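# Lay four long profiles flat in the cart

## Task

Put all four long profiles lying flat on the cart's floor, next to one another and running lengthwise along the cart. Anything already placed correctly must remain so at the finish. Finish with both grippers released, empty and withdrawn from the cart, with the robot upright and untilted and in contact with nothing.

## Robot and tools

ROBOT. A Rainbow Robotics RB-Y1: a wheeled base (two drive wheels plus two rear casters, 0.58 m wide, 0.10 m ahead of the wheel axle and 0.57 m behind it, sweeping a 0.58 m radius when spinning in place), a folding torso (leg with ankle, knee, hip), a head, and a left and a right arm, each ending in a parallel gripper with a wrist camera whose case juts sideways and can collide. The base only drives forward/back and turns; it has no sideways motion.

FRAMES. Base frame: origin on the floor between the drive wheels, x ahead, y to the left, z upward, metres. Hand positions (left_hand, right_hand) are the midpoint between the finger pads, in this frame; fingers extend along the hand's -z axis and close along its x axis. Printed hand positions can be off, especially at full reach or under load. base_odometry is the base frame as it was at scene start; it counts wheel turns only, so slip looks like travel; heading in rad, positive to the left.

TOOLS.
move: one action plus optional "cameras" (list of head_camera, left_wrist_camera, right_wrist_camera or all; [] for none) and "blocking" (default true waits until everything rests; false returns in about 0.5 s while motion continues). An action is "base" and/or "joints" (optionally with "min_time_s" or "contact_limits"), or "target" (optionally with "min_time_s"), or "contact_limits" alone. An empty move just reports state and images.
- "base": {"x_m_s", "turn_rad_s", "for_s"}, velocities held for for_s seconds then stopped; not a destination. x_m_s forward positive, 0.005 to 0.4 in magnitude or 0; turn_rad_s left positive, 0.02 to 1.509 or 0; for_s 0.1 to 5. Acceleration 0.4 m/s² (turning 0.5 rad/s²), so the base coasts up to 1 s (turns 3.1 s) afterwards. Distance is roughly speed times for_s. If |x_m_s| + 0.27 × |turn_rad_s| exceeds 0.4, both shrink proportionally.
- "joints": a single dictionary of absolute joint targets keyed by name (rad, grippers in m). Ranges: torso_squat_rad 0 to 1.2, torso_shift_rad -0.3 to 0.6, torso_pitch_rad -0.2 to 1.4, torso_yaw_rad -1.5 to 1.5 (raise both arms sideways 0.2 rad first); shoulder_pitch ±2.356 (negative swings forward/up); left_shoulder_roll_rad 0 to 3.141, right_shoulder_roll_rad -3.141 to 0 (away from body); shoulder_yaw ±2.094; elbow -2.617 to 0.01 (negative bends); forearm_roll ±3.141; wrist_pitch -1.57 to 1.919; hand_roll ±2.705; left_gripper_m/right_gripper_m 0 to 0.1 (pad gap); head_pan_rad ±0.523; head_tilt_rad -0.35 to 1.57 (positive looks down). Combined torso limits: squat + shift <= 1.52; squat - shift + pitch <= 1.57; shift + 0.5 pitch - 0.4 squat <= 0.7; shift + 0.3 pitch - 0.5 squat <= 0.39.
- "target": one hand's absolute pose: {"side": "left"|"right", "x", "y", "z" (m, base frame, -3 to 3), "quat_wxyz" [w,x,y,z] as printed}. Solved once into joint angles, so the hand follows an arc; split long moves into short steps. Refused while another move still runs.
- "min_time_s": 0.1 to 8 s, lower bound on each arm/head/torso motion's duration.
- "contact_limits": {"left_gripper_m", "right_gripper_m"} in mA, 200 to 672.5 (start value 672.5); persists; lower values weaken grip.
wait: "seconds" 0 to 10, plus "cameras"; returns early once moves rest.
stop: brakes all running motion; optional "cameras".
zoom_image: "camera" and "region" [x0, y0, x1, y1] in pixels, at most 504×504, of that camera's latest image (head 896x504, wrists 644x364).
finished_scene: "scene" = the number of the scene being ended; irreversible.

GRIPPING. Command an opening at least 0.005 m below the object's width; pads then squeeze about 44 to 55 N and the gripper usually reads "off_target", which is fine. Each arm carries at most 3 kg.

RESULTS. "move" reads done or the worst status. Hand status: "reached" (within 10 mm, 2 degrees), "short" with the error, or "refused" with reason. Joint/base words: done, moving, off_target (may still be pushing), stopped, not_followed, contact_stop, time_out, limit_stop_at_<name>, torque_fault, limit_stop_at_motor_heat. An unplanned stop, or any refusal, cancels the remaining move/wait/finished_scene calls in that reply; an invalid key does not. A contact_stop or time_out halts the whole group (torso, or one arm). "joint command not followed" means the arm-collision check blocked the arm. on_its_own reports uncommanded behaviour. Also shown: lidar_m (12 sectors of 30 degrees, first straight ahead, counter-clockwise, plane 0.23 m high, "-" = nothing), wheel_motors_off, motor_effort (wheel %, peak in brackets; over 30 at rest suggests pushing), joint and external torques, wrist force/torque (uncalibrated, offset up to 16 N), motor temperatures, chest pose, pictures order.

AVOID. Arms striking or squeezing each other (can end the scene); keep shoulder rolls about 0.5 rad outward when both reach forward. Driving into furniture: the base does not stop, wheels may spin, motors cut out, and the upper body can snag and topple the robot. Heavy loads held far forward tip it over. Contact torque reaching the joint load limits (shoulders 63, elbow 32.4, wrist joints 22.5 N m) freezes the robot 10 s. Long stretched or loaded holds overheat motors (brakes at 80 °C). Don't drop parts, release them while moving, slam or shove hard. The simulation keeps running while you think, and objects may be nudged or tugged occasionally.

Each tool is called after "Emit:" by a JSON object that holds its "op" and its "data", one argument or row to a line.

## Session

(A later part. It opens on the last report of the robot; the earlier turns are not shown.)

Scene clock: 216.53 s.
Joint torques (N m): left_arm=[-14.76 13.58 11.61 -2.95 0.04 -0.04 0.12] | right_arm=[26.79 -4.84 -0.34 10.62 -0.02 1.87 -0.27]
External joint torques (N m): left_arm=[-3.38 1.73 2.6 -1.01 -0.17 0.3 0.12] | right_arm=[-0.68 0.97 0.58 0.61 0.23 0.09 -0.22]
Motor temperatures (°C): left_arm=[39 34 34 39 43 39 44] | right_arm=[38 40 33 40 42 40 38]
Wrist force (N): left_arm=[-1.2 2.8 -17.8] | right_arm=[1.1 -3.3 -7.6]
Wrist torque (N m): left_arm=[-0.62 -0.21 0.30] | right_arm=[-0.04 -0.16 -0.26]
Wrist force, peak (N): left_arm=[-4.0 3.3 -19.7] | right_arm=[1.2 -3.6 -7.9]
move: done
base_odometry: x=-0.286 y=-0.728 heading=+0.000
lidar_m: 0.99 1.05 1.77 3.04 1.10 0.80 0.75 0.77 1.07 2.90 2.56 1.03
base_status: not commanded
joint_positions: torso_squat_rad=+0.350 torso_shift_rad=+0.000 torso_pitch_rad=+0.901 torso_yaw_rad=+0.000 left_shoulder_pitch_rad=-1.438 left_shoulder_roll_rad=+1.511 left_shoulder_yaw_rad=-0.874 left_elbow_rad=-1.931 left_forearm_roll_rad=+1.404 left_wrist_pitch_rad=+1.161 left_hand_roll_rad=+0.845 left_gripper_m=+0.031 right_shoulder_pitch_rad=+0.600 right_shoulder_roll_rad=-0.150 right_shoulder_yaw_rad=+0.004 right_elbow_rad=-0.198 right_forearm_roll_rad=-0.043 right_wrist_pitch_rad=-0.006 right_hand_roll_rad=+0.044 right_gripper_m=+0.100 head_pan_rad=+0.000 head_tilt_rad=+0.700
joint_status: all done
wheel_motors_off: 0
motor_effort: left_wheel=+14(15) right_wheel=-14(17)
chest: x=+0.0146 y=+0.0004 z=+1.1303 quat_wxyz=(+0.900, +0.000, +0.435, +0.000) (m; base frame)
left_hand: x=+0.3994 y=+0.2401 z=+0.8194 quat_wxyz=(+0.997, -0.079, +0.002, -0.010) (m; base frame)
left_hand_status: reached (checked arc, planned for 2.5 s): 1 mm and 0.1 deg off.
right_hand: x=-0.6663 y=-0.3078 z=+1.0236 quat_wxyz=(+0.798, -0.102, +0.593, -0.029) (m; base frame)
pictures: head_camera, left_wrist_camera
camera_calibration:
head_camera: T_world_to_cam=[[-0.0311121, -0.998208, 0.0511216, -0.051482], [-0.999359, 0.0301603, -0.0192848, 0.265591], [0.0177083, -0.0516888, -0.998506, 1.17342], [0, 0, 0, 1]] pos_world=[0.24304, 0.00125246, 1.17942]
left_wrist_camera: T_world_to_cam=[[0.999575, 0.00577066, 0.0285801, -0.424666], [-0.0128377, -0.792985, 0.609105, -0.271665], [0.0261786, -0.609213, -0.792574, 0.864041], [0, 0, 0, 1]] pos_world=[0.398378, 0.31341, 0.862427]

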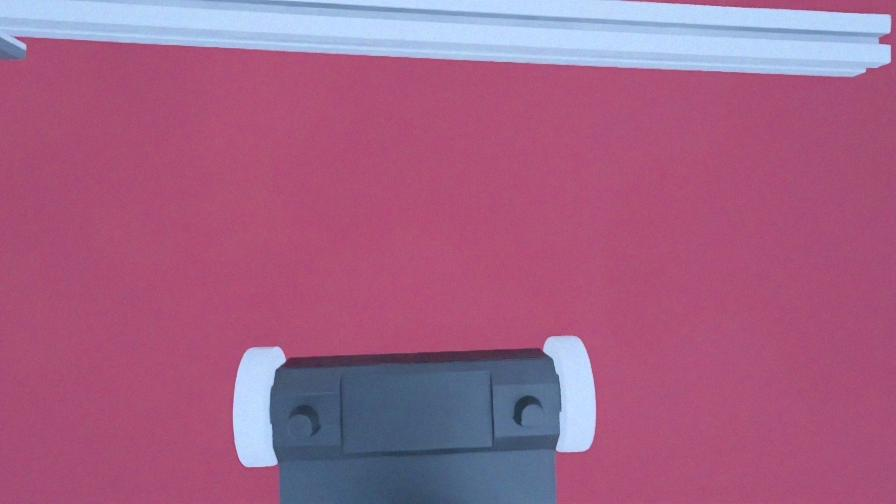

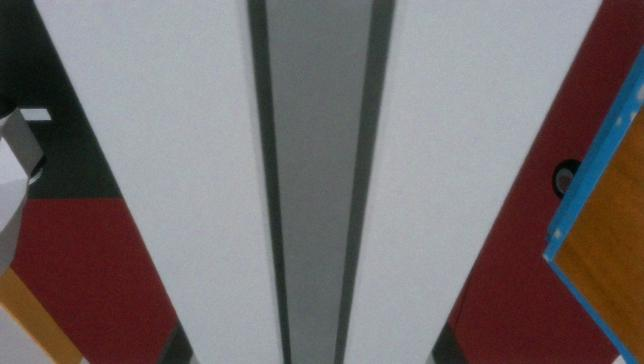

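Emit:
{"op": "move", "data": {
  "joints": {"head_pan_rad":0.0,"head_tilt_rad":0.0},
  "cameras": ["head_camera"]
}}

Emit:
{"op": "move", "data": {
  "joints": {"head_pan_rad":0.5,"head_tilt_rad":0.2},
  "cameras": ["head_camera"]
}}

Scene clock: 224.97 s.
Joint torques (N m): left_arm=[-14.68 12.99 11.46 -3.05 0.08 -0.32 0.05] | right_arm=[26.84 -4.72 -0.54 10.62 0.04 1.94 -0.37]
External joint torques (N m): left_arm=[-3.3 1.14 2.45 -1.11 -0.12 -0.05 0.05] | right_arm=[-0.63 1.09 0.39 0.61 0.28 0.16 -0.32]
Motor temperatures (°C): left_arm=[39 34 34 39 43 39 44] | right_arm=[39 40 33 41 42 41 38]
Wrist force (N): left_arm=[-1.2 2.8 -18.3] | right_arm=[1.2 -3.3 -7.8]
Wrist torque (N m): left_arm=[-0.40 -0.22 0.28] | right_arm=[-0.06 -0.15 -0.27]
Wrist force, peak (N): left_arm=[-1.2 2.7 -18.5] | right_arm=[1.1 -3.6 -8.0]
move: done
base_odometry: x=-0.286 y=-0.728 heading=+0.000
lidar_m: 1.00 1.04 1.76 3.05 1.10 0.80 0.75 0.79 1.06 2.90 2.56 1.04
base_status: not commanded
joint_positions: torso_squat_rad=+0.350 torso_shift_rad=+0.000 torso_pitch_rad=+0.901 torso_yaw_rad=+0.000 left_shoulder_pitch_rad=-1.438 left_shoulder_roll_rad=+1.511 left_shoulder_yaw_rad=-0.874 left_elbow_rad=-1.931 left_forearm_roll_rad=+1.404 left_wrist_pitch_rad=+1.161 left_hand_roll_rad=+0.845 left_gripper_m=+0.031 right_shoulder_pitch_rad=+0.600 right_shoulder_roll_rad=-0.150 right_shoulder_yaw_rad=+0.004 right_elbow_rad=-0.198 right_forearm_roll_rad=-0.043 right_wrist_pitch_rad=-0.006 right_hand_roll_rad=+0.044 right_gripper_m=+0.100 head_pan_rad=+0.000 head_tilt_rad=+0.000
joint_status: all done
wheel_motors_off: 0
motor_effort: left_wheel=+14(15) right_wheel=-15(16)
chest: x=+0.0146 y=+0.0004 z=+1.1303 quat_wxyz=(+0.900, +0.000, +0.435, +0.000) (m; base frame)
left_hand: x=+0.3994 y=+0.2401 z=+0.8194 quat_wxyz=(+0.997, -0.079, +0.002, -0.010) (m; base frame)
right_hand: x=-0.6663 y=-0.3078 z=+1.0236 quat_wxyz=(+0.798, -0.102, +0.593, -0.029) (m; base frame)
pictures: head_camera
camera_calibration:
head_camera: T_world_to_cam=[[-0.0561932, -0.998242, 0.0188484, -0.00690793], [-0.751981, 0.029897, -0.658506, 1.01072], [0.656785, -0.0511772, -0.752339, 0.750545], [0, 0, 0, 1]] pos_world=[0.266708, 0.00129748, 1.23036]

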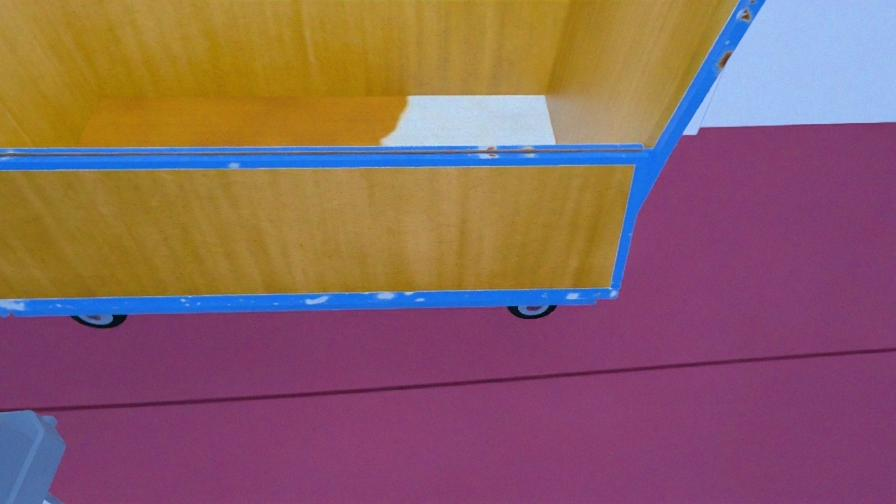

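Scene clock: 225.97 s.
Joint torques (N m): left_arm=[-14.57 12.76 10.93 -3.1 -0.03 -0.39 0.1] | right_arm=[26.42 -5.31 -0.27 10.45 -0.35 1.93 -0.23]
External joint torques (N m): left_arm=[-3.19 0.92 1.92 -1.16 -0.23 -0.12 0.1] | right_arm=[-1.05 0.49 0.65 0.44 -0.1 0.14 -0.18]
Motor temperatures (°C): left_arm=[39 34 34 38 43 39 44] | right_arm=[39 40 33 41 42 41 38]
Wrist force (N): left_arm=[-1.4 2.9 -17.9] | right_arm=[1.0 -3.4 -7.6]
Wrist torque (N m): left_arm=[-0.39 -0.26 0.30] | right_arm=[-0.05 -0.16 -0.25]
Wrist force, peak (N): left_arm=[-1.4 2.7 -18.6] | right_arm=[0.9 -3.6 -7.8]
move: done
base_odometry: x=-0.286 y=-0.728 heading=+0.000
lidar_m: 1.00 1.05 1.76 3.05 1.09 0.80 0.75 0.79 1.07 2.90 2.54 1.03
base_status: not commanded
joint_positions: torso_squat_rad=+0.350 torso_shift_rad=+0.000 torso_pitch_rad=+0.901 torso_yaw_rad=+0.000 left_shoulder_pitch_rad=-1.438 left_shoulder_roll_rad=+1.511 left_shoulder_yaw_rad=-0.874 left_elbow_rad=-1.931 left_forearm_roll_rad=+1.404 left_wrist_pitch_rad=+1.161 left_hand_roll_rad=+0.845 left_gripper_m=+0.031 right_shoulder_pitch_rad=+0.600 right_shoulder_roll_rad=-0.150 right_shoulder_yaw_rad=+0.004 right_elbow_rad=-0.198 right_forearm_roll_rad=-0.043 right_wrist_pitch_rad=-0.006 right_hand_roll_rad=+0.044 right_gripper_m=+0.100 head_pan_rad=+0.500 head_tilt_rad=+0.200
joint_status: all done
wheel_motors_off: 0
motor_effort: left_wheel=+14(15) right_wheel=-13(17)
chest: x=+0.0146 y=+0.0004 z=+1.1303 quat_wxyz=(+0.900, +0.000, +0.435, +0.000) (m; base frame)
left_hand: x=+0.3994 y=+0.2401 z=+0.8194 quat_wxyz=(+0.997, -0.079, +0.002, -0.010) (m; base frame)
right_hand: x=-0.6663 y=-0.3078 z=+1.0236 quat_wxyz=(+0.798, -0.102, +0.593, -0.029) (m; base frame)
pictures: head_camera
camera_calibration:
head_camera: T_world_to_cam=[[0.249911, -0.902574, -0.350577, 0.393481], [-0.865467, -0.0458693, -0.498861, 0.834234], [0.434179, 0.428084, -0.792612, 0.84133], [0, 0, 0, 1]] pos_world=[0.258379, 0.033252, 1.22096]

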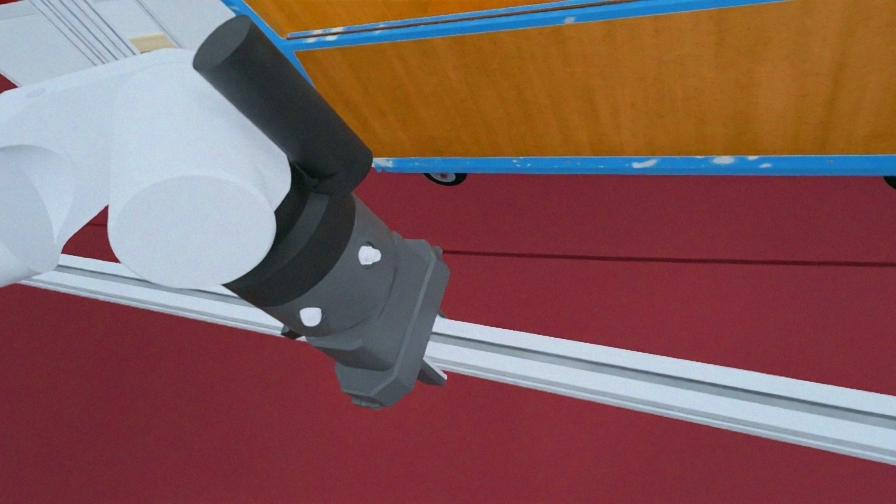

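Emit:
{"op": "move", "data": {
  "joints": {"head_pan_rad":0.52,"head_tilt_rad":-0.15},
  "cameras": ["head_camera"]
}}

Scene clock: 239.17 s.
Joint torques (N m): left_arm=[-14.82 13.23 11.2 -3.1 0.07 -0.62 0.07] | right_arm=[26.42 -4.77 0.1 10.59 -0.01 1.98 -0.33]
External joint torques (N m): left_arm=[-3.45 1.39 2.19 -1.16 -0.13 -0.34 0.07] | right_arm=[-1.05 1.03 1.02 0.58 0.24 0.2 -0.27]
Motor temperatures (°C): left_arm=[38 34 34 38 43 38 44] | right_arm=[40 40 33 41 42 41 38]
Wrist force (N): left_arm=[-0.9 2.8 -18.2] | right_arm=[0.9 -3.4 -7.7]
Wrist torque (N m): left_arm=[-0.39 -0.19 0.30] | right_arm=[-0.04 -0.16 -0.27]
Wrist force, peak (N): left_arm=[-1.4 2.7 -18.6] | right_arm=[1.2 -3.7 -7.9]
move: done
base_odometry: x=-0.286 y=-0.728 heading=+0.000
lidar_m: 1.00 1.04 1.77 3.04 1.09 0.80 0.75 0.78 1.06 2.90 2.56 1.04
base_status: not commanded
joint_positions: torso_squat_rad=+0.350 torso_shift_rad=+0.000 torso_pitch_rad=+0.901 torso_yaw_rad=+0.000 left_shoulder_pitch_rad=-1.438 left_shoulder_roll_rad=+1.511 left_shoulder_yaw_rad=-0.874 left_elbow_rad=-1.931 left_forearm_roll_rad=+1.404 left_wrist_pitch_rad=+1.161 left_hand_roll_rad=+0.845 left_gripper_m=+0.031 right_shoulder_pitch_rad=+0.600 right_shoulder_roll_rad=-0.150 right_shoulder_yaw_rad=+0.004 right_elbow_rad=-0.198 right_forearm_roll_rad=-0.043 right_wrist_pitch_rad=-0.006 right_hand_roll_rad=+0.044 right_gripper_m=+0.100 head_pan_rad=+0.520 head_tilt_rad=-0.150
joint_status: all done
wheel_motors_off: 0
motor_effort: left_wheel=+14(15) right_wheel=-15(17)
chest: x=+0.0146 y=+0.0004 z=+1.1303 quat_wxyz=(+0.900, +0.000, +0.435, +0.000) (m; base frame)
left_hand: x=+0.3994 y=+0.2401 z=+0.8194 quat_wxyz=(+0.997, -0.079, +0.002, -0.010) (m; base frame)
right_hand: x=-0.6663 y=-0.3078 z=+1.0236 quat_wxyz=(+0.798, -0.102, +0.593, -0.029) (m; base frame)
pictures: head_camera
camera_calibration:
head_camera: T_world_to_cam=[[0.253319, -0.888287, -0.383114, 0.433102], [-0.670877, 0.124013, -0.731126, 1.08551], [0.69696, 0.442231, -0.564516, 0.51046], [0, 0, 0, 1]] pos_world=[0.262763, 0.0243599, 1.24774]

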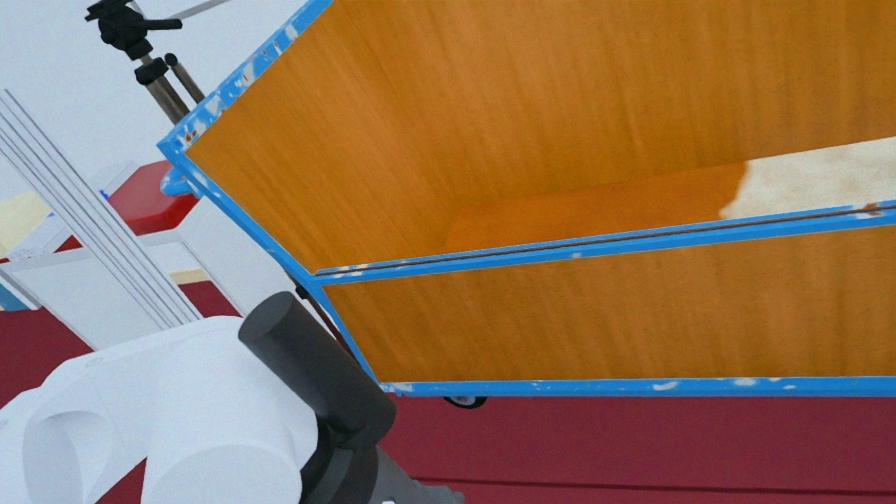

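Emit:
{"op": "move", "data": {
  "target": {"side":"left","x":0.40,"y":0.197,"z":0.83,"quat_wxyz":[0.9968,-0.0793,0.0008,-0.01]},
  "min_time_s": 1.5,
  "cameras": []
}}

Emit:
{"op": "move", "data": {
  "base": {"x_m_s":0.2,"for_s":2.2},
  "joints": {"head_pan_rad":-0.3,"head_tilt_rad":0.1},
  "cameras": ["head_camera"]
}}

Scene clock: 261.20 s.
Joint torques (N m): left_arm=[-16.57 8.86 9.33 -3.44 -0.21 -0.43 0.35] | right_arm=[26.22 -5.23 -0.38 10.66 -0.02 1.96 -0.39]
External joint torques (N m): left_arm=[-4.2 -1.41 0.26 -1.02 -0.4 -0.14 0.35] | right_arm=[-1.25 0.57 0.55 0.65 0.23 0.18 -0.34]
Motor temperatures (°C): left_arm=[38 34 35 37 43 38 44] | right_arm=[41 40 33 42 41 41 38]
Wrist force (N): left_arm=[-1.2 2.7 -18.3] | right_arm=[1.1 -3.6 -7.7]
Wrist torque (N m): left_arm=[-0.35 -0.23 0.28] | right_arm=[-0.01 -0.17 -0.26]
Wrist force, peak (N): left_arm=[-1.2 2.7 -18.6] | right_arm=[1.1 -3.4 -8.0]
move: done
base_odometry: x=-0.286 y=-0.728 heading=+0.000
lidar_m: 0.99 1.04 1.76 3.03 1.09 0.80 0.75 0.78 1.07 2.89 2.56 1.04
base_status: not commanded
joint_positions: torso_squat_rad=+0.350 torso_shift_rad=+0.000 torso_pitch_rad=+0.901 torso_yaw_rad=+0.000 left_shoulder_pitch_rad=-1.519 left_shoulder_roll_rad=+1.408 left_shoulder_yaw_rad=-0.882 left_elbow_rad=-1.971 left_forearm_roll_rad=+1.344 left_wrist_pitch_rad=+1.261 left_hand_roll_rad=+0.978 left_gripper_m=+0.031 right_shoulder_pitch_rad=+0.600 right_shoulder_roll_rad=-0.150 right_shoulder_yaw_rad=+0.004 right_elbow_rad=-0.198 right_forearm_roll_rad=-0.043 right_wrist_pitch_rad=-0.006 right_hand_roll_rad=+0.044 right_gripper_m=+0.100 head_pan_rad=+0.520 head_tilt_rad=-0.150
joint_status: all done
wheel_motors_off: 0
motor_effort: left_wheel=+15(15) right_wheel=-14(18)
chest: x=+0.0146 y=+0.0004 z=+1.1303 quat_wxyz=(+0.900, +0.000, +0.435, +0.000) (m; base frame)
left_hand: x=+0.3996 y=+0.1973 z=+0.8296 quat_wxyz=(+0.997, -0.079, +0.001, -0.010) (m; base frame)
left_hand_status: reached (checked arc, planned for 1.5 s): 1 mm and 0.1 deg off.
right_hand: x=-0.6663 y=-0.3078 z=+1.0236 quat_wxyz=(+0.798, -0.102, +0.593, -0.029) (m; base frame)
pictures: none
No camera images: "cameras" was empty.

Scene clock: 264.43 s.
Joint torques (N m): left_arm=[-15.99 9.82 10.3 -3.66 0.2 -0.33 0.64] | right_arm=[26.5 -5.52 -0.96 10.36 -0.11 1.91 -0.16]
External joint torques (N m): left_arm=[-3.62 -0.45 1.22 -1.24 0.01 -0.04 0.64] | right_arm=[-0.97 0.28 -0.03 0.35 0.14 0.12 -0.1]
Motor temperatures (°C): left_arm=[38 34 35 37 43 38 44] | right_arm=[41 40 33 42 41 41 38]
Wrist force (N): left_arm=[-0.8 2.4 -17.6] | right_arm=[1.0 -3.5 -7.8]
Wrist torque (N m): left_arm=[-0.36 -0.21 0.29] | right_arm=[-0.03 -0.15 -0.25]
Wrist force, peak (N): left_arm=[-0.2 2.5 -18.8] | right_arm=[1.3 -3.6 -8.3]
move: done
base_odometry: x=+0.154 y=-0.728 heading=+0.000
lidar_m: 0.56 0.59 0.82 4.77 1.74 1.26 1.18 1.24 1.68 4.54 1.95 0.58
base_status: done (sent for 2.2 of 2.2 s)
joint_positions: torso_squat_rad=+0.350 torso_shift_rad=+0.000 torso_pitch_rad=+0.901 torso_yaw_rad=+0.000 left_shoulder_pitch_rad=-1.519 left_shoulder_roll_rad=+1.408 left_shoulder_yaw_rad=-0.883 left_elbow_rad=-1.971 left_forearm_roll_rad=+1.344 left_wrist_pitch_rad=+1.261 left_hand_roll_rad=+0.978 left_gripper_m=+0.031 right_shoulder_pitch_rad=+0.600 right_shoulder_roll_rad=-0.150 right_shoulder_yaw_rad=+0.004 right_elbow_rad=-0.198 right_forearm_roll_rad=-0.043 right_wrist_pitch_rad=-0.006 right_hand_roll_rad=+0.044 right_gripper_m=+0.100 head_pan_rad=-0.300 head_tilt_rad=+0.100
joint_status: all done
wheel_motors_off: 0
motor_effort: left_wheel=+7(39) right_wheel=-10(44)
chest: x=+0.0146 y=+0.0004 z=+1.1303 quat_wxyz=(+0.900, +0.000, +0.435, +0.000) (m; base frame)
left_hand: x=+0.3996 y=+0.1972 z=+0.8296 quat_wxyz=(+0.997, -0.079, +0.001, -0.010) (m; base frame)
right_hand: x=-0.6663 y=-0.3078 z=+1.0236 quat_wxyz=(+0.798, -0.102, +0.593, -0.029) (m; base frame)
pictures: head_camera
camera_calibration:
head_camera: T_world_to_cam=[[-0.2359, -0.938079, 0.253692, -0.264264], [-0.806869, 0.0435842, -0.58912, 0.935009], [0.541584, -0.34367, -0.767188, 0.790415], [0, 0, 0, 1]] pos_world=[0.264014, -0.0170102, 1.22427]

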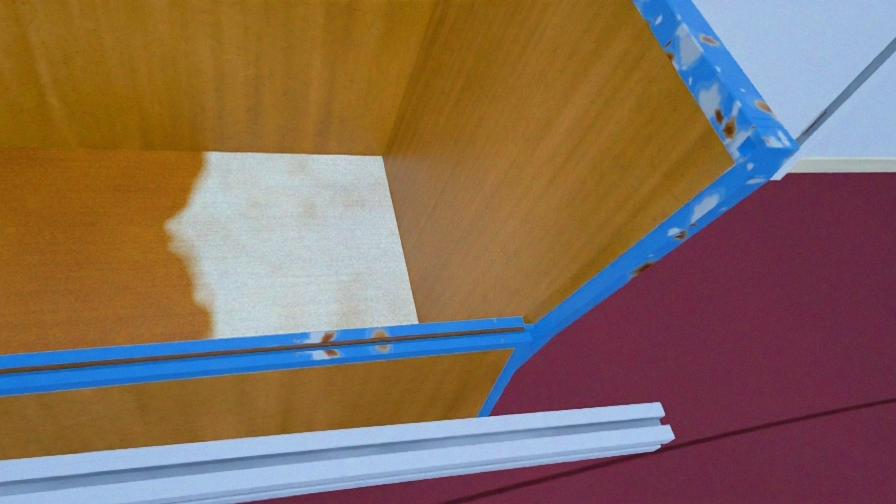

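Emit:
{"op": "move", "data": {
  "base": {"x_m_s":0.12,"for_s":2},
  "cameras": ["head_camera"]
}}

Scene clock: 275.80 s.
Joint torques (N m): left_arm=[-15.45 10.09 11.02 -3.46 0.25 -0.57 0.42] | right_arm=[26.35 -5.2 -0.49 10.46 -0.03 1.98 -0.2]
External joint torques (N m): left_arm=[-3.07 -0.17 1.95 -1.04 0.06 -0.28 0.42] | right_arm=[-1.12 0.61 0.44 0.45 0.21 0.19 -0.15]
Motor temperatures (°C): left_arm=[37 34 35 37 43 38 44] | right_arm=[42 40 33 42 41 41 38]
Wrist force (N): left_arm=[-0.8 2.5 -17.9] | right_arm=[0.9 -3.1 -7.7]
Wrist torque (N m): left_arm=[-0.39 -0.22 0.27] | right_arm=[-0.06 -0.16 -0.25]
Wrist force, peak (N): left_arm=[-2.3 3.5 -18.4] | right_arm=[1.1 -3.6 -8.3]
move: done
base_odometry: x=+0.394 y=-0.728 heading=+0.001
lidar_m: 0.31 0.33 0.47 2.12 2.08 1.51 1.43 1.48 2.03 4.56 0.45 0.33
base_status: done (sent for 2 of 2 s)
joint_positions: torso_squat_rad=+0.350 torso_shift_rad=+0.000 torso_pitch_rad=+0.901 torso_yaw_rad=+0.000 left_shoulder_pitch_rad=-1.519 left_shoulder_roll_rad=+1.408 left_shoulder_yaw_rad=-0.883 left_elbow_rad=-1.971 left_forearm_roll_rad=+1.344 left_wrist_pitch_rad=+1.261 left_hand_roll_rad=+0.978 left_gripper_m=+0.031 right_shoulder_pitch_rad=+0.600 right_shoulder_roll_rad=-0.150 right_shoulder_yaw_rad=+0.004 right_elbow_rad=-0.198 right_forearm_roll_rad=-0.043 right_wrist_pitch_rad=-0.006 right_hand_roll_rad=+0.044 right_gripper_m=+0.100 head_pan_rad=-0.300 head_tilt_rad=+0.100
joint_status: not commanded
wheel_motors_off: 0
motor_effort: left_wheel=+7(35) right_wheel=-8(22)
chest: x=+0.0146 y=+0.0004 z=+1.1303 quat_wxyz=(+0.900, +0.000, +0.435, +0.000) (m; base frame)
left_hand: x=+0.3996 y=+0.1972 z=+0.8296 quat_wxyz=(+0.997, -0.079, +0.001, -0.010) (m; base frame)
right_hand: x=-0.6663 y=-0.3078 z=+1.0236 quat_wxyz=(+0.798, -0.102, +0.593, -0.029) (m; base frame)
pictures: head_camera
camera_calibration:
head_camera: T_world_to_cam=[[-0.23591, -0.938078, 0.253686, -0.26426], [-0.806855, 0.0435875, -0.58914, 0.935026], [0.541601, -0.343672, -0.767175, 0.790409], [0, 0, 0, 1]] pos_world=[0.264002, -0.017011, 1.22428]

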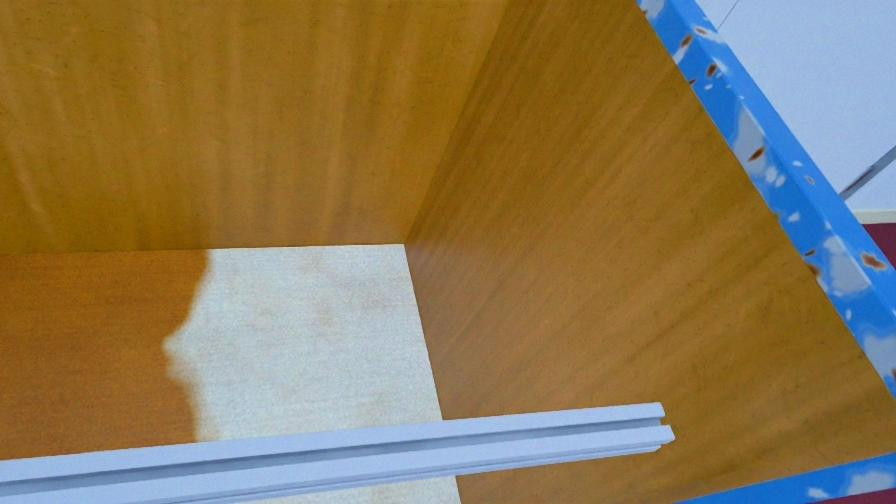

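Emit:
{"op": "move", "data": {
  "base": {"x_m_s":0.1,"for_s":1.6},
  "cameras": []
}}

Emit:
{"op": "move", "data": {
  "joints": {"torso_squat_rad":0.55,"torso_pitch_rad":1.0,"torso_shift_rad":0.1,"head_tilt_rad":0.3},
  "min_time_s": 2,
  "cameras": ["head_camera"]
}}

Emit:
{"op": "move", "data": {
  "target": {"side":"left","x":0.41,"y":0.197,"z":0.50,"quat_wxyz":[0.9968,-0.0793,0.0008,-0.01]},
  "min_time_s": 2.5,
  "cameras": ["head_camera","left_wrist_camera"]
}}

Scene clock: 283.87 s.
Joint torques (N m): left_arm=[-15.48 9.77 9.84 -3.6 0.09 -0.5 0.44] | right_arm=[26.12 -5.44 -0.55 10.38 -0.08 1.74 -0.29]
External joint torques (N m): left_arm=[-3.1 -0.49 0.76 -1.18 -0.1 -0.21 0.44] | right_arm=[-1.35 0.36 0.37 0.37 0.16 -0.04 -0.24]
Motor temperatures (°C): left_arm=[37 34 35 37 43 38 44] | right_arm=[42 40 33 42 41 41 38]
Wrist force (N): left_arm=[-1.0 2.4 -17.8] | right_arm=[1.0 -3.6 -7.8]
Wrist torque (N m): left_arm=[-0.37 -0.22 0.29] | right_arm=[-0.02 -0.16 -0.27]
Wrist force, peak (N): left_arm=[-0.4 2.8 -18.7] | right_arm=[0.9 -3.6 -8.2]
move: done
base_odometry: x=+0.554 y=-0.727 heading=+0.002
lidar_m: 0.15 0.17 0.23 0.70 2.30 1.66 1.58 1.64 2.25 3.90 0.23 0.17
base_status: done (sent for 1.6 of 1.6 s)
joint_positions: torso_squat_rad=+0.350 torso_shift_rad=+0.000 torso_pitch_rad=+0.901 torso_yaw_rad=+0.000 left_shoulder_pitch_rad=-1.519 left_shoulder_roll_rad=+1.408 left_shoulder_yaw_rad=-0.883 left_elbow_rad=-1.971 left_forearm_roll_rad=+1.344 left_wrist_pitch_rad=+1.261 left_hand_roll_rad=+0.978 left_gripper_m=+0.031 right_shoulder_pitch_rad=+0.600 right_shoulder_roll_rad=-0.150 right_shoulder_yaw_rad=+0.004 right_elbow_rad=-0.198 right_forearm_roll_rad=-0.043 right_wrist_pitch_rad=-0.006 right_hand_roll_rad=+0.044 right_gripper_m=+0.100 head_pan_rad=-0.300 head_tilt_rad=+0.100
joint_status: not commanded
wheel_motors_off: 0
motor_effort: left_wheel=+5(35) right_wheel=-8(22)
chest: x=+0.0146 y=+0.0004 z=+1.1303 quat_wxyz=(+0.900, +0.000, +0.435, +0.000) (m; base frame)
left_hand: x=+0.3996 y=+0.1972 z=+0.8296 quat_wxyz=(+0.997, -0.079, +0.001, -0.010) (m; base frame)
right_hand: x=-0.6663 y=-0.3078 z=+1.0236 quat_wxyz=(+0.798, -0.102, +0.593, -0.029) (m; base frame)
pictures: none
No camera images: "cameras" was empty.

Scene clock: 286.17 s.
Joint torques (N m): left_arm=[-14.7 9.85 10.07 -4.17 0.51 -0.35 0.41] | right_arm=[26.56 -4.9 -0.58 10.55 -0.23 2.13 -0.14]
External joint torques (N m): left_arm=[-3.24 -0.47 1.53 -1.17 0.18 -0.16 0.4] | right_arm=[-1.27 0.62 0.32 0.41 0.02 0.29 -0.08]
Motor temperatures (°C): left_arm=[37 34 35 37 43 38 44] | right_arm=[42 40 33 42 41 41 38]
Wrist force (N): left_arm=[0.8 2.7 -18.3] | right_arm=[1.3 -3.2 -7.1]
Wrist torque (N m): left_arm=[-0.41 -0.17 0.30] | right_arm=[-0.04 -0.11 -0.26]
Wrist force, peak (N): left_arm=[0.2 2.9 -18.6] | right_arm=[1.2 -3.4 -8.0]
move: done
base_odometry: x=+0.554 y=-0.727 heading=+0.002
lidar_m: 0.16 0.17 0.24 0.71 2.30 1.67 1.59 1.66 2.24 3.92 0.23 0.16
base_status: not commanded
joint_positions: torso_squat_rad=+0.550 torso_shift_rad=+0.100 torso_pitch_rad=+1.000 torso_yaw_rad=+0.000 left_shoulder_pitch_rad=-1.519 left_shoulder_roll_rad=+1.408 left_shoulder_yaw_rad=-0.883 left_elbow_rad=-1.971 left_forearm_roll_rad=+1.344 left_wrist_pitch_rad=+1.261 left_hand_roll_rad=+0.978 left_gripper_m=+0.031 right_shoulder_pitch_rad=+0.600 right_shoulder_roll_rad=-0.150 right_shoulder_yaw_rad=+0.004 right_elbow_rad=-0.198 right_forearm_roll_rad=-0.043 right_wrist_pitch_rad=-0.006 right_hand_roll_rad=+0.044 right_gripper_m=+0.100 head_pan_rad=-0.300 head_tilt_rad=+0.300
joint_status: all done
wheel_motors_off: 0
motor_effort: left_wheel=+7(7) right_wheel=-6(10)
chest: x=+0.0921 y=+0.0003 z=+1.0414 quat_wxyz=(+0.877, +0.000, +0.480, +0.000) (m; base frame)
left_hand: x=+0.4452 y=+0.1972 z=+0.7038 quat_wxyz=(+0.995, -0.080, +0.051, -0.006) (m; base frame)
right_hand: x=-0.5960 y=-0.3078 z=+1.0031 quat_wxyz=(+0.768, -0.103, +0.632, -0.024) (m; base frame)
pictures: head_camera
camera_calibration:
head_camera: T_world_to_cam=[[-0.202513, -0.936728, 0.285532, -0.261772], [-0.938136, 0.101947, -0.330919, 0.686522], [0.280872, -0.334883, -0.899424, 0.882001], [0, 0, 0, 1]] pos_world=[0.343309, -0.0198308, 1.09522]

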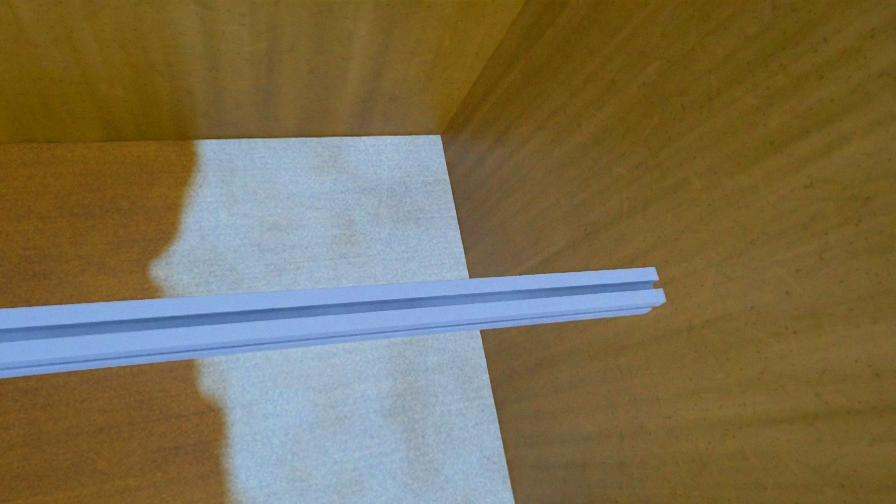

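Scene clock: 289.00 s.
Joint torques (N m): left_arm=[-11.51 7.63 5.5 -5.21 -0.19 -0.68 -0.3] | right_arm=[27.05 -4.53 -0.47 10.66 -0.02 2.03 -0.32]
External joint torques (N m): left_arm=[-2.06 -1.06 -0.17 -1.08 -0.34 -0.4 -0.3] | right_arm=[-0.78 0.98 0.44 0.52 0.24 0.19 -0.27]
Motor temperatures (°C): left_arm=[37 34 35 37 43 38 44] | right_arm=[42 40 33 42 41 41 38]
Wrist force (N): left_arm=[-1.2 2.3 -18.6] | right_arm=[1.4 -3.3 -7.4]
Wrist torque (N m): left_arm=[-0.37 -0.22 0.24] | right_arm=[-0.03 -0.12 -0.25]
Wrist force, peak (N): left_arm=[-1.5 2.2 -18.9] | right_arm=[1.1 -3.3 -7.5]
move: done
base_odometry: x=+0.554 y=-0.727 heading=+0.002
lidar_m: 0.16 0.16 0.24 0.71 2.29 1.68 1.59 1.66 2.25 3.91 0.22 0.17
base_status: not commanded
joint_positions: torso_squat_rad=+0.550 torso_shift_rad=+0.100 torso_pitch_rad=+1.000 torso_yaw_rad=+0.000 left_shoulder_pitch_rad=-1.290 left_shoulder_roll_rad=+1.037 left_shoulder_yaw_rad=-1.079 left_elbow_rad=-1.469 left_forearm_roll_rad=+0.925 left_wrist_pitch_rad=+0.805 left_hand_roll_rad=+0.888 left_gripper_m=+0.031 right_shoulder_pitch_rad=+0.600 right_shoulder_roll_rad=-0.150 right_shoulder_yaw_rad=+0.004 right_elbow_rad=-0.198 right_forearm_roll_rad=-0.043 right_wrist_pitch_rad=-0.006 right_hand_roll_rad=+0.044 right_gripper_m=+0.100 head_pan_rad=-0.300 head_tilt_rad=+0.300
joint_status: all done
wheel_motors_off: 0
motor_effort: left_wheel=+6(7) right_wheel=-7(12)
chest: x=+0.0921 y=+0.0003 z=+1.0414 quat_wxyz=(+0.877, +0.000, +0.480, +0.000) (m; base frame)
left_hand: x=+0.4096 y=+0.1973 z=+0.4998 quat_wxyz=(+0.997, -0.079, +0.001, -0.010) (m; base frame)
left_hand_status: reached (checked arc, planned for 2.5 s): 1 mm and 0.1 deg off.
right_hand: x=-0.5960 y=-0.3078 z=+1.0031 quat_wxyz=(+0.768, -0.103, +0.632, -0.024) (m; base frame)
pictures: head_camera, left_wrist_camera
camera_calibration:
head_camera: T_world_to_cam=[[-0.202516, -0.936728, 0.28553, -0.261771], [-0.938133, 0.101947, -0.330928, 0.686526], [0.280881, -0.334883, -0.899422, 0.882], [0, 0, 0, 1]] pos_world=[0.343303, -0.019831, 1.09522]
left_wrist_camera: T_world_to_cam=[[0.99953, 0.00613713, 0.0300244, -0.426261], [-0.0134049, -0.79348, 0.608448, -0.110124], [0.0275579, -0.608565, -0.793025, 0.583953], [0, 0, 0, 1]] pos_world=[0.408492, 0.270608, 0.542893]

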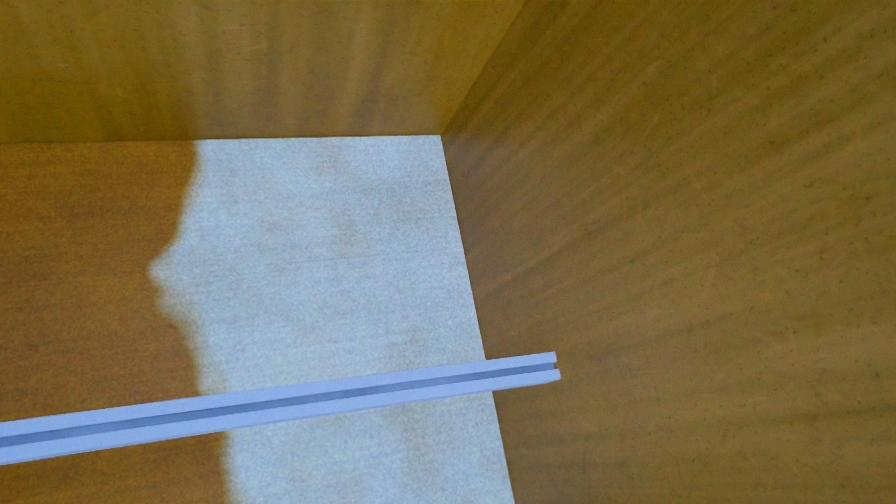

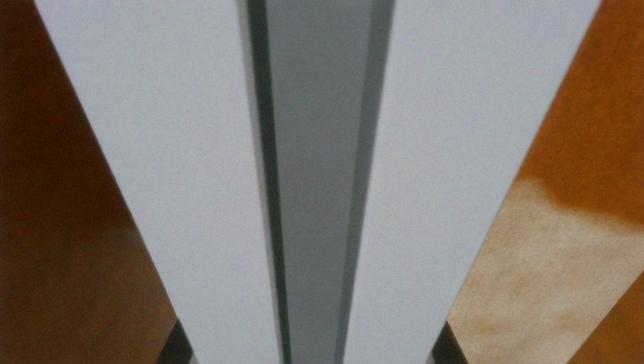

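Emit:
{"op": "move", "data": {
  "target": {"side":"left","x":0.42,"y":0.197,"z":0.345,"quat_wxyz":[0.9968,-0.0793,0,0]},
  "min_time_s": 2.5,
  "cameras": ["head_camera","left_wrist_camera"]
}}

Scene clock: 300.70 s.
Joint torques (N m): left_arm=[-12.17 4.29 0 -0.68 -0.11 -0.78 -0.2] | right_arm=[26.44 -4.95 -0.46 10.63 -0.29 1.95 -0.38]
External joint torques (N m): left_arm=[-2.93 0.55 -1.07 -0.09 -0.12 -0.26 -0.18] | right_arm=[-1.39 0.57 0.44 0.49 -0.04 0.12 -0.33]
Motor temperatures (°C): left_arm=[37 34 35 37 43 38 44] | right_arm=[42 40 33 43 41 41 38]
Wrist force (N): left_arm=[-4.5 1.6 -18.2] | right_arm=[1.3 -3.2 -7.1]
Wrist torque (N m): left_arm=[-0.55 -0.33 0.26] | right_arm=[-0.04 -0.14 -0.26]
Wrist force, peak (N): left_arm=[-4.9 26.2 -10.9] | right_arm=[1.2 -3.5 -7.4]
move: short
base_odometry: x=+0.554 y=-0.727 heading=+0.002
lidar_m: 0.16 0.17 0.24 0.71 2.28 1.67 1.59 1.65 2.25 3.92 0.23 0.17
base_status: not commanded
joint_positions: torso_squat_rad=+0.550 torso_shift_rad=+0.100 torso_pitch_rad=+1.000 torso_yaw_rad=+0.000 left_shoulder_pitch_rad=-1.343 left_shoulder_roll_rad=+0.398 left_shoulder_yaw_rad=-1.103 left_elbow_rad=-0.267 left_forearm_roll_rad=+1.172 left_wrist_pitch_rad=+0.191 left_hand_roll_rad=+0.321 left_gripper_m=+0.031 right_shoulder_pitch_rad=+0.600 right_shoulder_roll_rad=-0.150 right_shoulder_yaw_rad=+0.004 right_elbow_rad=-0.198 right_forearm_roll_rad=-0.043 right_wrist_pitch_rad=-0.006 right_hand_roll_rad=+0.044 right_gripper_m=+0.100 head_pan_rad=-0.300 head_tilt_rad=+0.300
joint_status: all done
wheel_motors_off: 0
motor_effort: left_wheel=+8(10) right_wheel=-10(11)
chest: x=+0.0921 y=+0.0004 z=+1.0414 quat_wxyz=(+0.877, +0.000, +0.480, +0.000) (m; base frame)
left_hand: x=+0.4124 y=+0.1976 z=+0.3647 quat_wxyz=(+0.993, -0.045, -0.109, +0.009) (m; base frame)
left_hand_status: short (checked arc, as near as the solve gets, planned for 2.5 s): 21 mm and 13.2 deg off.
right_hand: x=-0.5960 y=-0.3077 z=+1.0031 quat_wxyz=(+0.768, -0.103, +0.632, -0.024) (m; base frame)
pictures: head_camera, left_wrist_camera
camera_calibration:
head_camera: T_world_to_cam=[[-0.202484, -0.936722, 0.285574, -0.26178], [-0.938136, 0.101899, -0.330934, 0.686525], [0.280893, -0.334916, -0.899405, 0.881999], [0, 0, 0, 1]] pos_world=[0.3433, -0.0197754, 1.09523]
left_wrist_camera: T_world_to_cam=[[0.967444, 0.0512808, 0.247836, -0.500122], [-0.0951897, -0.833624, 0.544068, 0.0375521], [0.234502, -0.549947, -0.801603, 0.38314], [0, 0, 0, 1]] pos_world=[0.397567, 0.267658, 0.410644]

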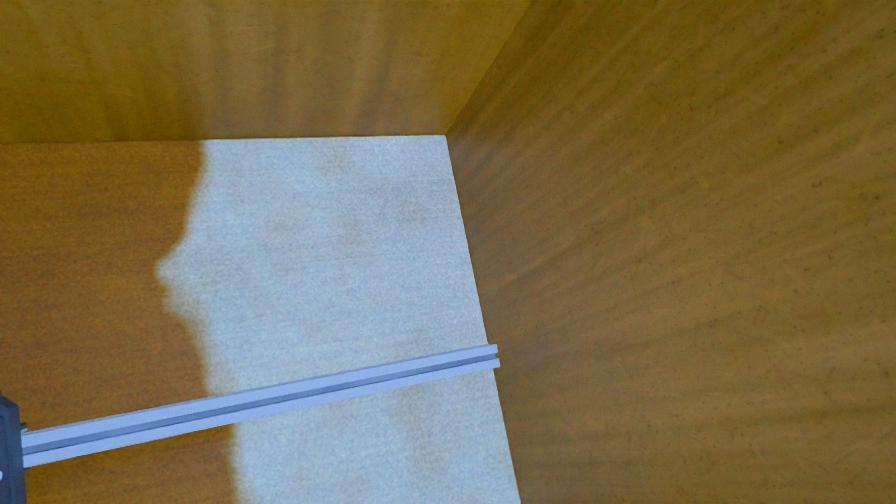

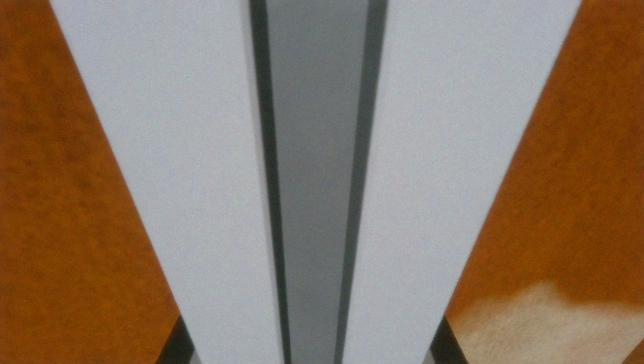

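Emit:
{"op": "move", "data": {
  "target": {"side":"left","x":0.40,"y":0.197,"z":0.50,"quat_wxyz":[0.9968,-0.0793,0,0]},
  "min_time_s": 2,
  "cameras": []
}}

Emit:
{"op": "move", "data": {
  "joints": {"torso_squat_rad":0.75,"torso_pitch_rad":1.0,"torso_shift_rad":0.22,"head_tilt_rad":0.6,"head_pan_rad":0},
  "min_time_s": 2,
  "cameras": ["head_camera"]
}}

Scene clock: 310.27 s.
Joint torques (N m): left_arm=[-10.81 8.59 6.93 -5.22 0.12 -0.46 0.39] | right_arm=[26.69 -5.16 -0.86 10.77 0 1.93 -0.14]
External joint torques (N m): left_arm=[-1.79 -0.12 1.35 -1.03 -0.03 -0.16 0.39] | right_arm=[-1.14 0.36 0.04 0.63 0.25 0.1 -0.09]
Motor temperatures (°C): left_arm=[37 34 35 37 43 38 44] | right_arm=[43 40 33 43 41 41 38]
Wrist force (N): left_arm=[-1.1 1.7 -18.2] | right_arm=[1.4 -3.4 -7.2]
Wrist torque (N m): left_arm=[-0.61 -0.21 0.16] | right_arm=[-0.02 -0.13 -0.25]
Wrist force, peak (N): left_arm=[-4.4 1.8 -18.5] | right_arm=[1.4 -3.7 -7.3]
move: done
base_odometry: x=+0.554 y=-0.727 heading=+0.002
lidar_m: 0.16 0.16 0.24 0.71 2.29 1.68 1.59 1.65 2.24 3.92 0.22 0.16
base_status: not commanded
joint_positions: torso_squat_rad=+0.550 torso_shift_rad=+0.100 torso_pitch_rad=+1.000 torso_yaw_rad=+0.000 left_shoulder_pitch_rad=-1.268 left_shoulder_roll_rad=+1.051 left_shoulder_yaw_rad=-1.082 left_elbow_rad=-1.501 left_forearm_roll_rad=+0.907 left_wrist_pitch_rad=+0.793 left_hand_roll_rad=+0.928 left_gripper_m=+0.031 right_shoulder_pitch_rad=+0.600 right_shoulder_roll_rad=-0.150 right_shoulder_yaw_rad=+0.004 right_elbow_rad=-0.198 right_forearm_roll_rad=-0.043 right_wrist_pitch_rad=-0.006 right_hand_roll_rad=+0.044 right_gripper_m=+0.100 head_pan_rad=-0.300 head_tilt_rad=+0.300
joint_status: all done
wheel_motors_off: 0
motor_effort: left_wheel=+9(9) right_wheel=-9(12)
chest: x=+0.0921 y=+0.0004 z=+1.0414 quat_wxyz=(+0.877, +0.000, +0.480, +0.000) (m; base frame)
left_hand: x=+0.4003 y=+0.1970 z=+0.5002 quat_wxyz=(+0.997, -0.083, +0.002, -0.001) (m; base frame)
left_hand_status: reached (checked arc, planned for 2.0 s): 0 mm and 0.6 deg off.
right_hand: x=-0.5960 y=-0.3077 z=+1.0031 quat_wxyz=(+0.768, -0.103, +0.632, -0.024) (m; base frame)
pictures: none
No camera images: "cameras" was empty.

Scene clock: 312.60 s.
Joint torques (N m): left_arm=[-11.24 9.12 7.27 -5.46 0.31 -0.5 0.21] | right_arm=[26.53 -5.65 -0.7 10.87 -0.18 1.9 -0.4]
External joint torques (N m): left_arm=[-2.22 0.41 1.69 -1.22 0.16 -0.2 0.22] | right_arm=[-1.3 -0.13 0.2 0.73 0.07 0.07 -0.34]
Motor temperatures (°C): left_arm=[37 34 35 37 43 38 44] | right_arm=[43 40 33 43 41 41 38]
Wrist force (N): left_arm=[-1.0 2.6 -18.3] | right_arm=[1.0 -3.3 -6.9]
Wrist torque (N m): left_arm=[-0.38 -0.24 0.22] | right_arm=[-0.04 -0.18 -0.26]
Wrist force, peak (N): left_arm=[-1.5 2.7 -18.7] | right_arm=[1.0 -3.5 -7.5]
move: done
base_odometry: x=+0.554 y=-0.727 heading=+0.002
lidar_m: 0.15 0.16 0.24 0.70 2.29 1.68 1.58 1.65 2.25 3.91 0.23 0.17
base_status: not commanded
joint_positions: torso_squat_rad=+0.750 torso_shift_rad=+0.220 torso_pitch_rad=+1.000 torso_yaw_rad=+0.000 left_shoulder_pitch_rad=-1.268 left_shoulder_roll_rad=+1.051 left_shoulder_yaw_rad=-1.082 left_elbow_rad=-1.501 left_forearm_roll_rad=+0.907 left_wrist_pitch_rad=+0.793 left_hand_roll_rad=+0.928 left_gripper_m=+0.031 right_shoulder_pitch_rad=+0.600 right_shoulder_roll_rad=-0.150 right_shoulder_yaw_rad=+0.004 right_elbow_rad=-0.198 right_forearm_roll_rad=-0.043 right_wrist_pitch_rad=-0.006 right_hand_roll_rad=+0.044 right_gripper_m=+0.100 head_pan_rad=+0.000 head_tilt_rad=+0.600
joint_status: all done
wheel_motors_off: 0
motor_effort: left_wheel=+8(9) right_wheel=-8(12)
chest: x=+0.1443 y=+0.0004 z=+0.9474 quat_wxyz=(+0.877, +0.000, +0.480, +0.000) (m; base frame)
left_hand: x=+0.4525 y=+0.1970 z=+0.4062 quat_wxyz=(+0.997, -0.083, +0.002, -0.001) (m; base frame)
right_hand: x=-0.5438 y=-0.3077 z=+0.9091 quat_wxyz=(+0.768, -0.103, +0.632, -0.024) (m; base frame)
pictures: head_camera
camera_calibration:
head_camera: T_world_to_cam=[[-0.0311026, -0.998206, 0.0511582, -0.0369293], [-0.999355, 0.0301368, -0.0195436, 0.401394], [0.0179668, -0.0517331, -0.998499, 0.970805], [0, 0, 0, 1]] pos_world=[0.382544, 0.00126292, 0.979082]

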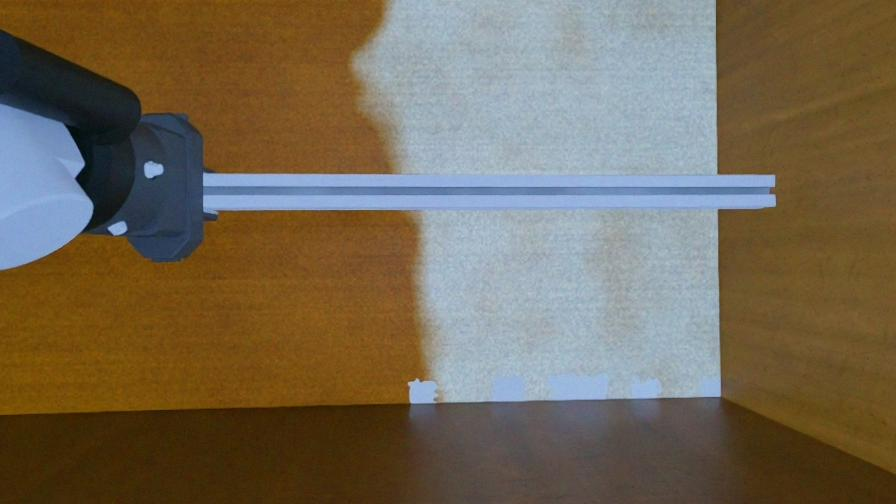

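Emit:
{"op": "move", "data": {
  "target": {"side":"left","x":0.43,"y":0.197,"z":0.345,"quat_wxyz":[0.9968,-0.0793,-0.001,0.0125]},
  "min_time_s": 2,
  "cameras": ["head_camera"]
}}

Emit:
{"op": "move", "data": {
  "target": {"side":"left","x":0.43,"y":0.197,"z":0.32,"quat_wxyz":[0.9968,-0.0793,-0.001,0.0125]},
  "min_time_s": 1.5,
  "cameras": ["head_camera","left_wrist_camera"]
}}

Scene clock: 324.53 s.
Joint torques (N m): left_arm=[-9.24 7.13 4.08 -4.92 -0.37 -0.68 -0.28] | right_arm=[26.96 -5.33 -0.67 10.84 0.16 1.94 -0.35]
External joint torques (N m): left_arm=[-1.06 -0.34 -0.17 -1.22 -0.49 -0.4 -0.27] | right_arm=[-0.87 0.18 0.23 0.7 0.41 0.11 -0.3]
Motor temperatures (°C): left_arm=[36 34 35 37 43 38 44] | right_arm=[43 40 33 43 41 41 38]
Wrist force (N): left_arm=[-1.0 2.1 -18.4] | right_arm=[1.2 -3.4 -7.1]
Wrist torque (N m): left_arm=[-0.37 -0.25 0.23] | right_arm=[-0.03 -0.15 -0.26]
Wrist force, peak (N): left_arm=[-1.3 2.6 -18.9] | right_arm=[0.9 -3.5 -7.5]
move: done
base_odometry: x=+0.554 y=-0.727 heading=+0.002
lidar_m: 0.15 0.16 0.24 0.71 2.30 1.67 1.58 1.66 2.25 3.92 0.23 0.17
base_status: not commanded
joint_positions: torso_squat_rad=+0.750 torso_shift_rad=+0.220 torso_pitch_rad=+1.000 torso_yaw_rad=+0.000 left_shoulder_pitch_rad=-1.232 left_shoulder_roll_rad=+0.885 left_shoulder_yaw_rad=-1.121 left_elbow_rad=-1.226 left_forearm_roll_rad=+0.868 left_wrist_pitch_rad=+0.643 left_hand_roll_rad=+0.880 left_gripper_m=+0.031 right_shoulder_pitch_rad=+0.600 right_shoulder_roll_rad=-0.150 right_shoulder_yaw_rad=+0.004 right_elbow_rad=-0.198 right_forearm_roll_rad=-0.043 right_wrist_pitch_rad=-0.006 right_hand_roll_rad=+0.044 right_gripper_m=+0.100 head_pan_rad=+0.000 head_tilt_rad=+0.600
joint_status: all done
wheel_motors_off: 0
motor_effort: left_wheel=+8(9) right_wheel=-8(10)
chest: x=+0.1443 y=+0.0004 z=+0.9474 quat_wxyz=(+0.877, +0.000, +0.480, +0.000) (m; base frame)
left_hand: x=+0.4297 y=+0.1973 z=+0.3451 quat_wxyz=(+0.997, -0.079, -0.001, +0.013) (m; base frame)
left_hand_status: reached (checked arc, planned for 2.0 s): 0 mm and 0.1 deg off.
right_hand: x=-0.5438 y=-0.3077 z=+0.9091 quat_wxyz=(+0.768, -0.103, +0.632, -0.024) (m; base frame)
pictures: head_camera
camera_calibration:
head_camera: T_world_to_cam=[[-0.0311021, -0.998206, 0.0511576, -0.0369288], [-0.999355, 0.0301362, -0.0195443, 0.401395], [0.0179676, -0.0517325, -0.998499, 0.970805], [0, 0, 0, 1]] pos_world=[0.382544, 0.00126306, 0.979082]

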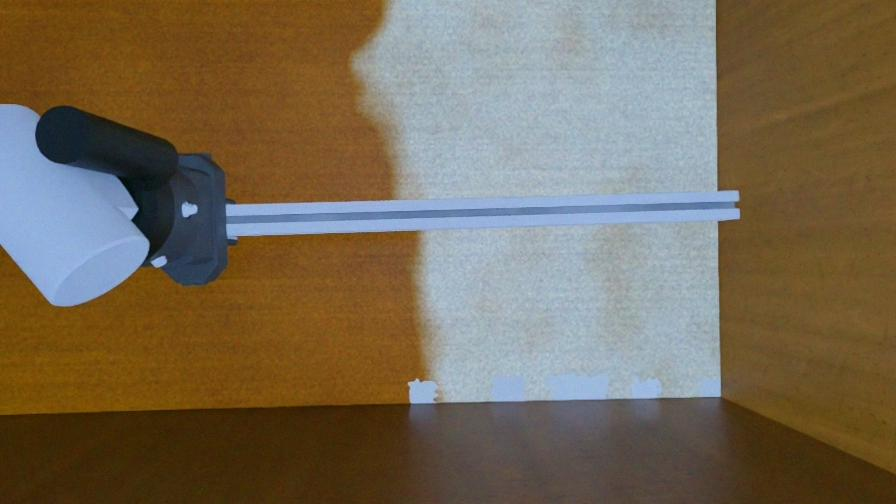

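Scene clock: 326.37 s.
Joint torques (N m): left_arm=[-11.04 5.97 3.13 -3.85 0.27 -0.64 -0.12] | right_arm=[26.75 -4.92 -0.61 10.65 -0.11 1.98 -0.29]
External joint torques (N m): left_arm=[-2.72 -0.91 -0.56 -0.7 0.15 -0.38 -0.12] | right_arm=[-1.08 0.6 0.3 0.51 0.14 0.15 -0.24]
Motor temperatures (°C): left_arm=[36 34 34 37 43 38 44] | right_arm=[43 40 33 43 41 41 38]
Wrist force (N): left_arm=[-1.0 2.3 -18.6] | right_arm=[1.1 -3.3 -7.1]
Wrist torque (N m): left_arm=[-0.44 -0.25 0.21] | right_arm=[-0.05 -0.18 -0.25]
Wrist force, peak (N): left_arm=[-0.8 2.6 -19.0] | right_arm=[1.2 -3.4 -7.4]
move: done
base_odometry: x=+0.554 y=-0.727 heading=+0.002
lidar_m: 0.15 0.17 0.24 0.71 2.29 1.67 1.59 1.65 2.24 3.93 0.23 0.16
base_status: not commanded
joint_positions: torso_squat_rad=+0.750 torso_shift_rad=+0.220 torso_pitch_rad=+1.000 torso_yaw_rad=+0.000 left_shoulder_pitch_rad=-1.246 left_shoulder_roll_rad=+0.793 left_shoulder_yaw_rad=-1.128 left_elbow_rad=-1.042 left_forearm_roll_rad=+0.934 left_wrist_pitch_rad=+0.574 left_hand_roll_rad=+0.767 left_gripper_m=+0.031 right_shoulder_pitch_rad=+0.600 right_shoulder_roll_rad=-0.150 right_shoulder_yaw_rad=+0.004 right_elbow_rad=-0.198 right_forearm_roll_rad=-0.043 right_wrist_pitch_rad=-0.006 right_hand_roll_rad=+0.044 right_gripper_m=+0.100 head_pan_rad=+0.000 head_tilt_rad=+0.600
joint_status: all done
wheel_motors_off: 0
motor_effort: left_wheel=+8(9) right_wheel=-9(10)
chest: x=+0.1443 y=+0.0004 z=+0.9474 quat_wxyz=(+0.877, +0.000, +0.480, +0.000) (m; base frame)
left_hand: x=+0.4294 y=+0.1974 z=+0.3205 quat_wxyz=(+0.997, -0.078, -0.002, +0.013) (m; base frame)
left_hand_status: reached (checked arc, planned for 1.5 s): 1 mm and 0.2 deg off.
right_hand: x=-0.5438 y=-0.3077 z=+0.9091 quat_wxyz=(+0.768, -0.103, +0.632, -0.024) (m; base frame)
pictures: head_camera, left_wrist_camera
camera_calibration:
head_camera: T_world_to_cam=[[-0.031102, -0.998206, 0.0511573, -0.0369286], [-0.999355, 0.0301361, -0.0195447, 0.401395], [0.017968, -0.0517321, -0.998499, 0.970805], [0, 0, 0, 1]] pos_world=[0.382544, 0.00126302, 0.979082]
left_wrist_camera: T_world_to_cam=[[0.998073, 0.0522624, 0.0334416, -0.450244], [0.0212787, -0.79461, 0.606747, -0.0148179], [0.0582831, -0.604866, -0.794192, 0.427771], [0, 0, 0, 1]] pos_world=[0.42476, 0.270501, 0.36378]

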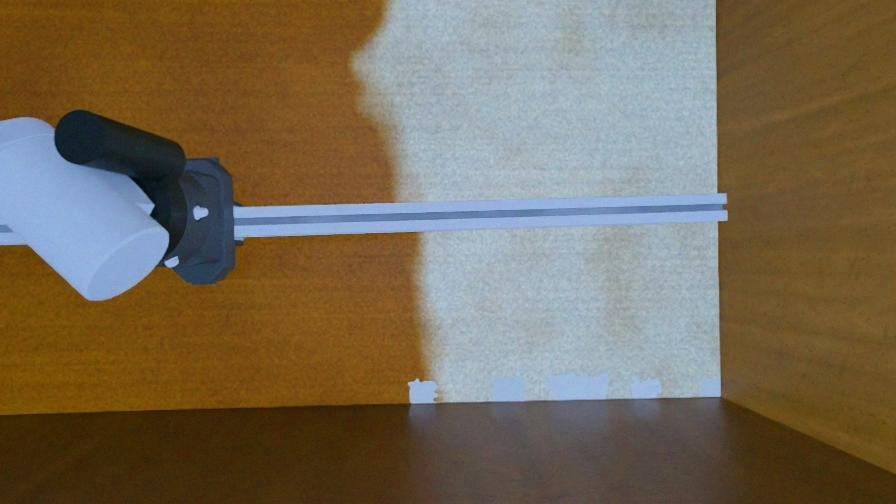

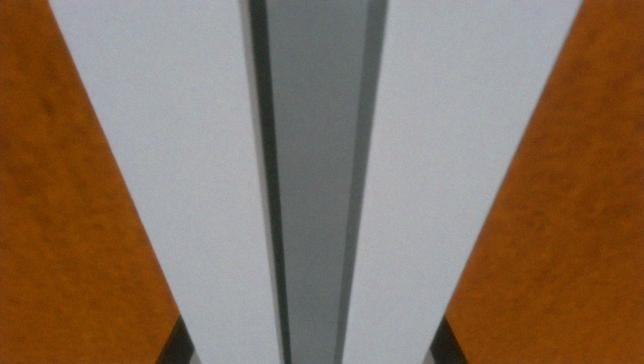

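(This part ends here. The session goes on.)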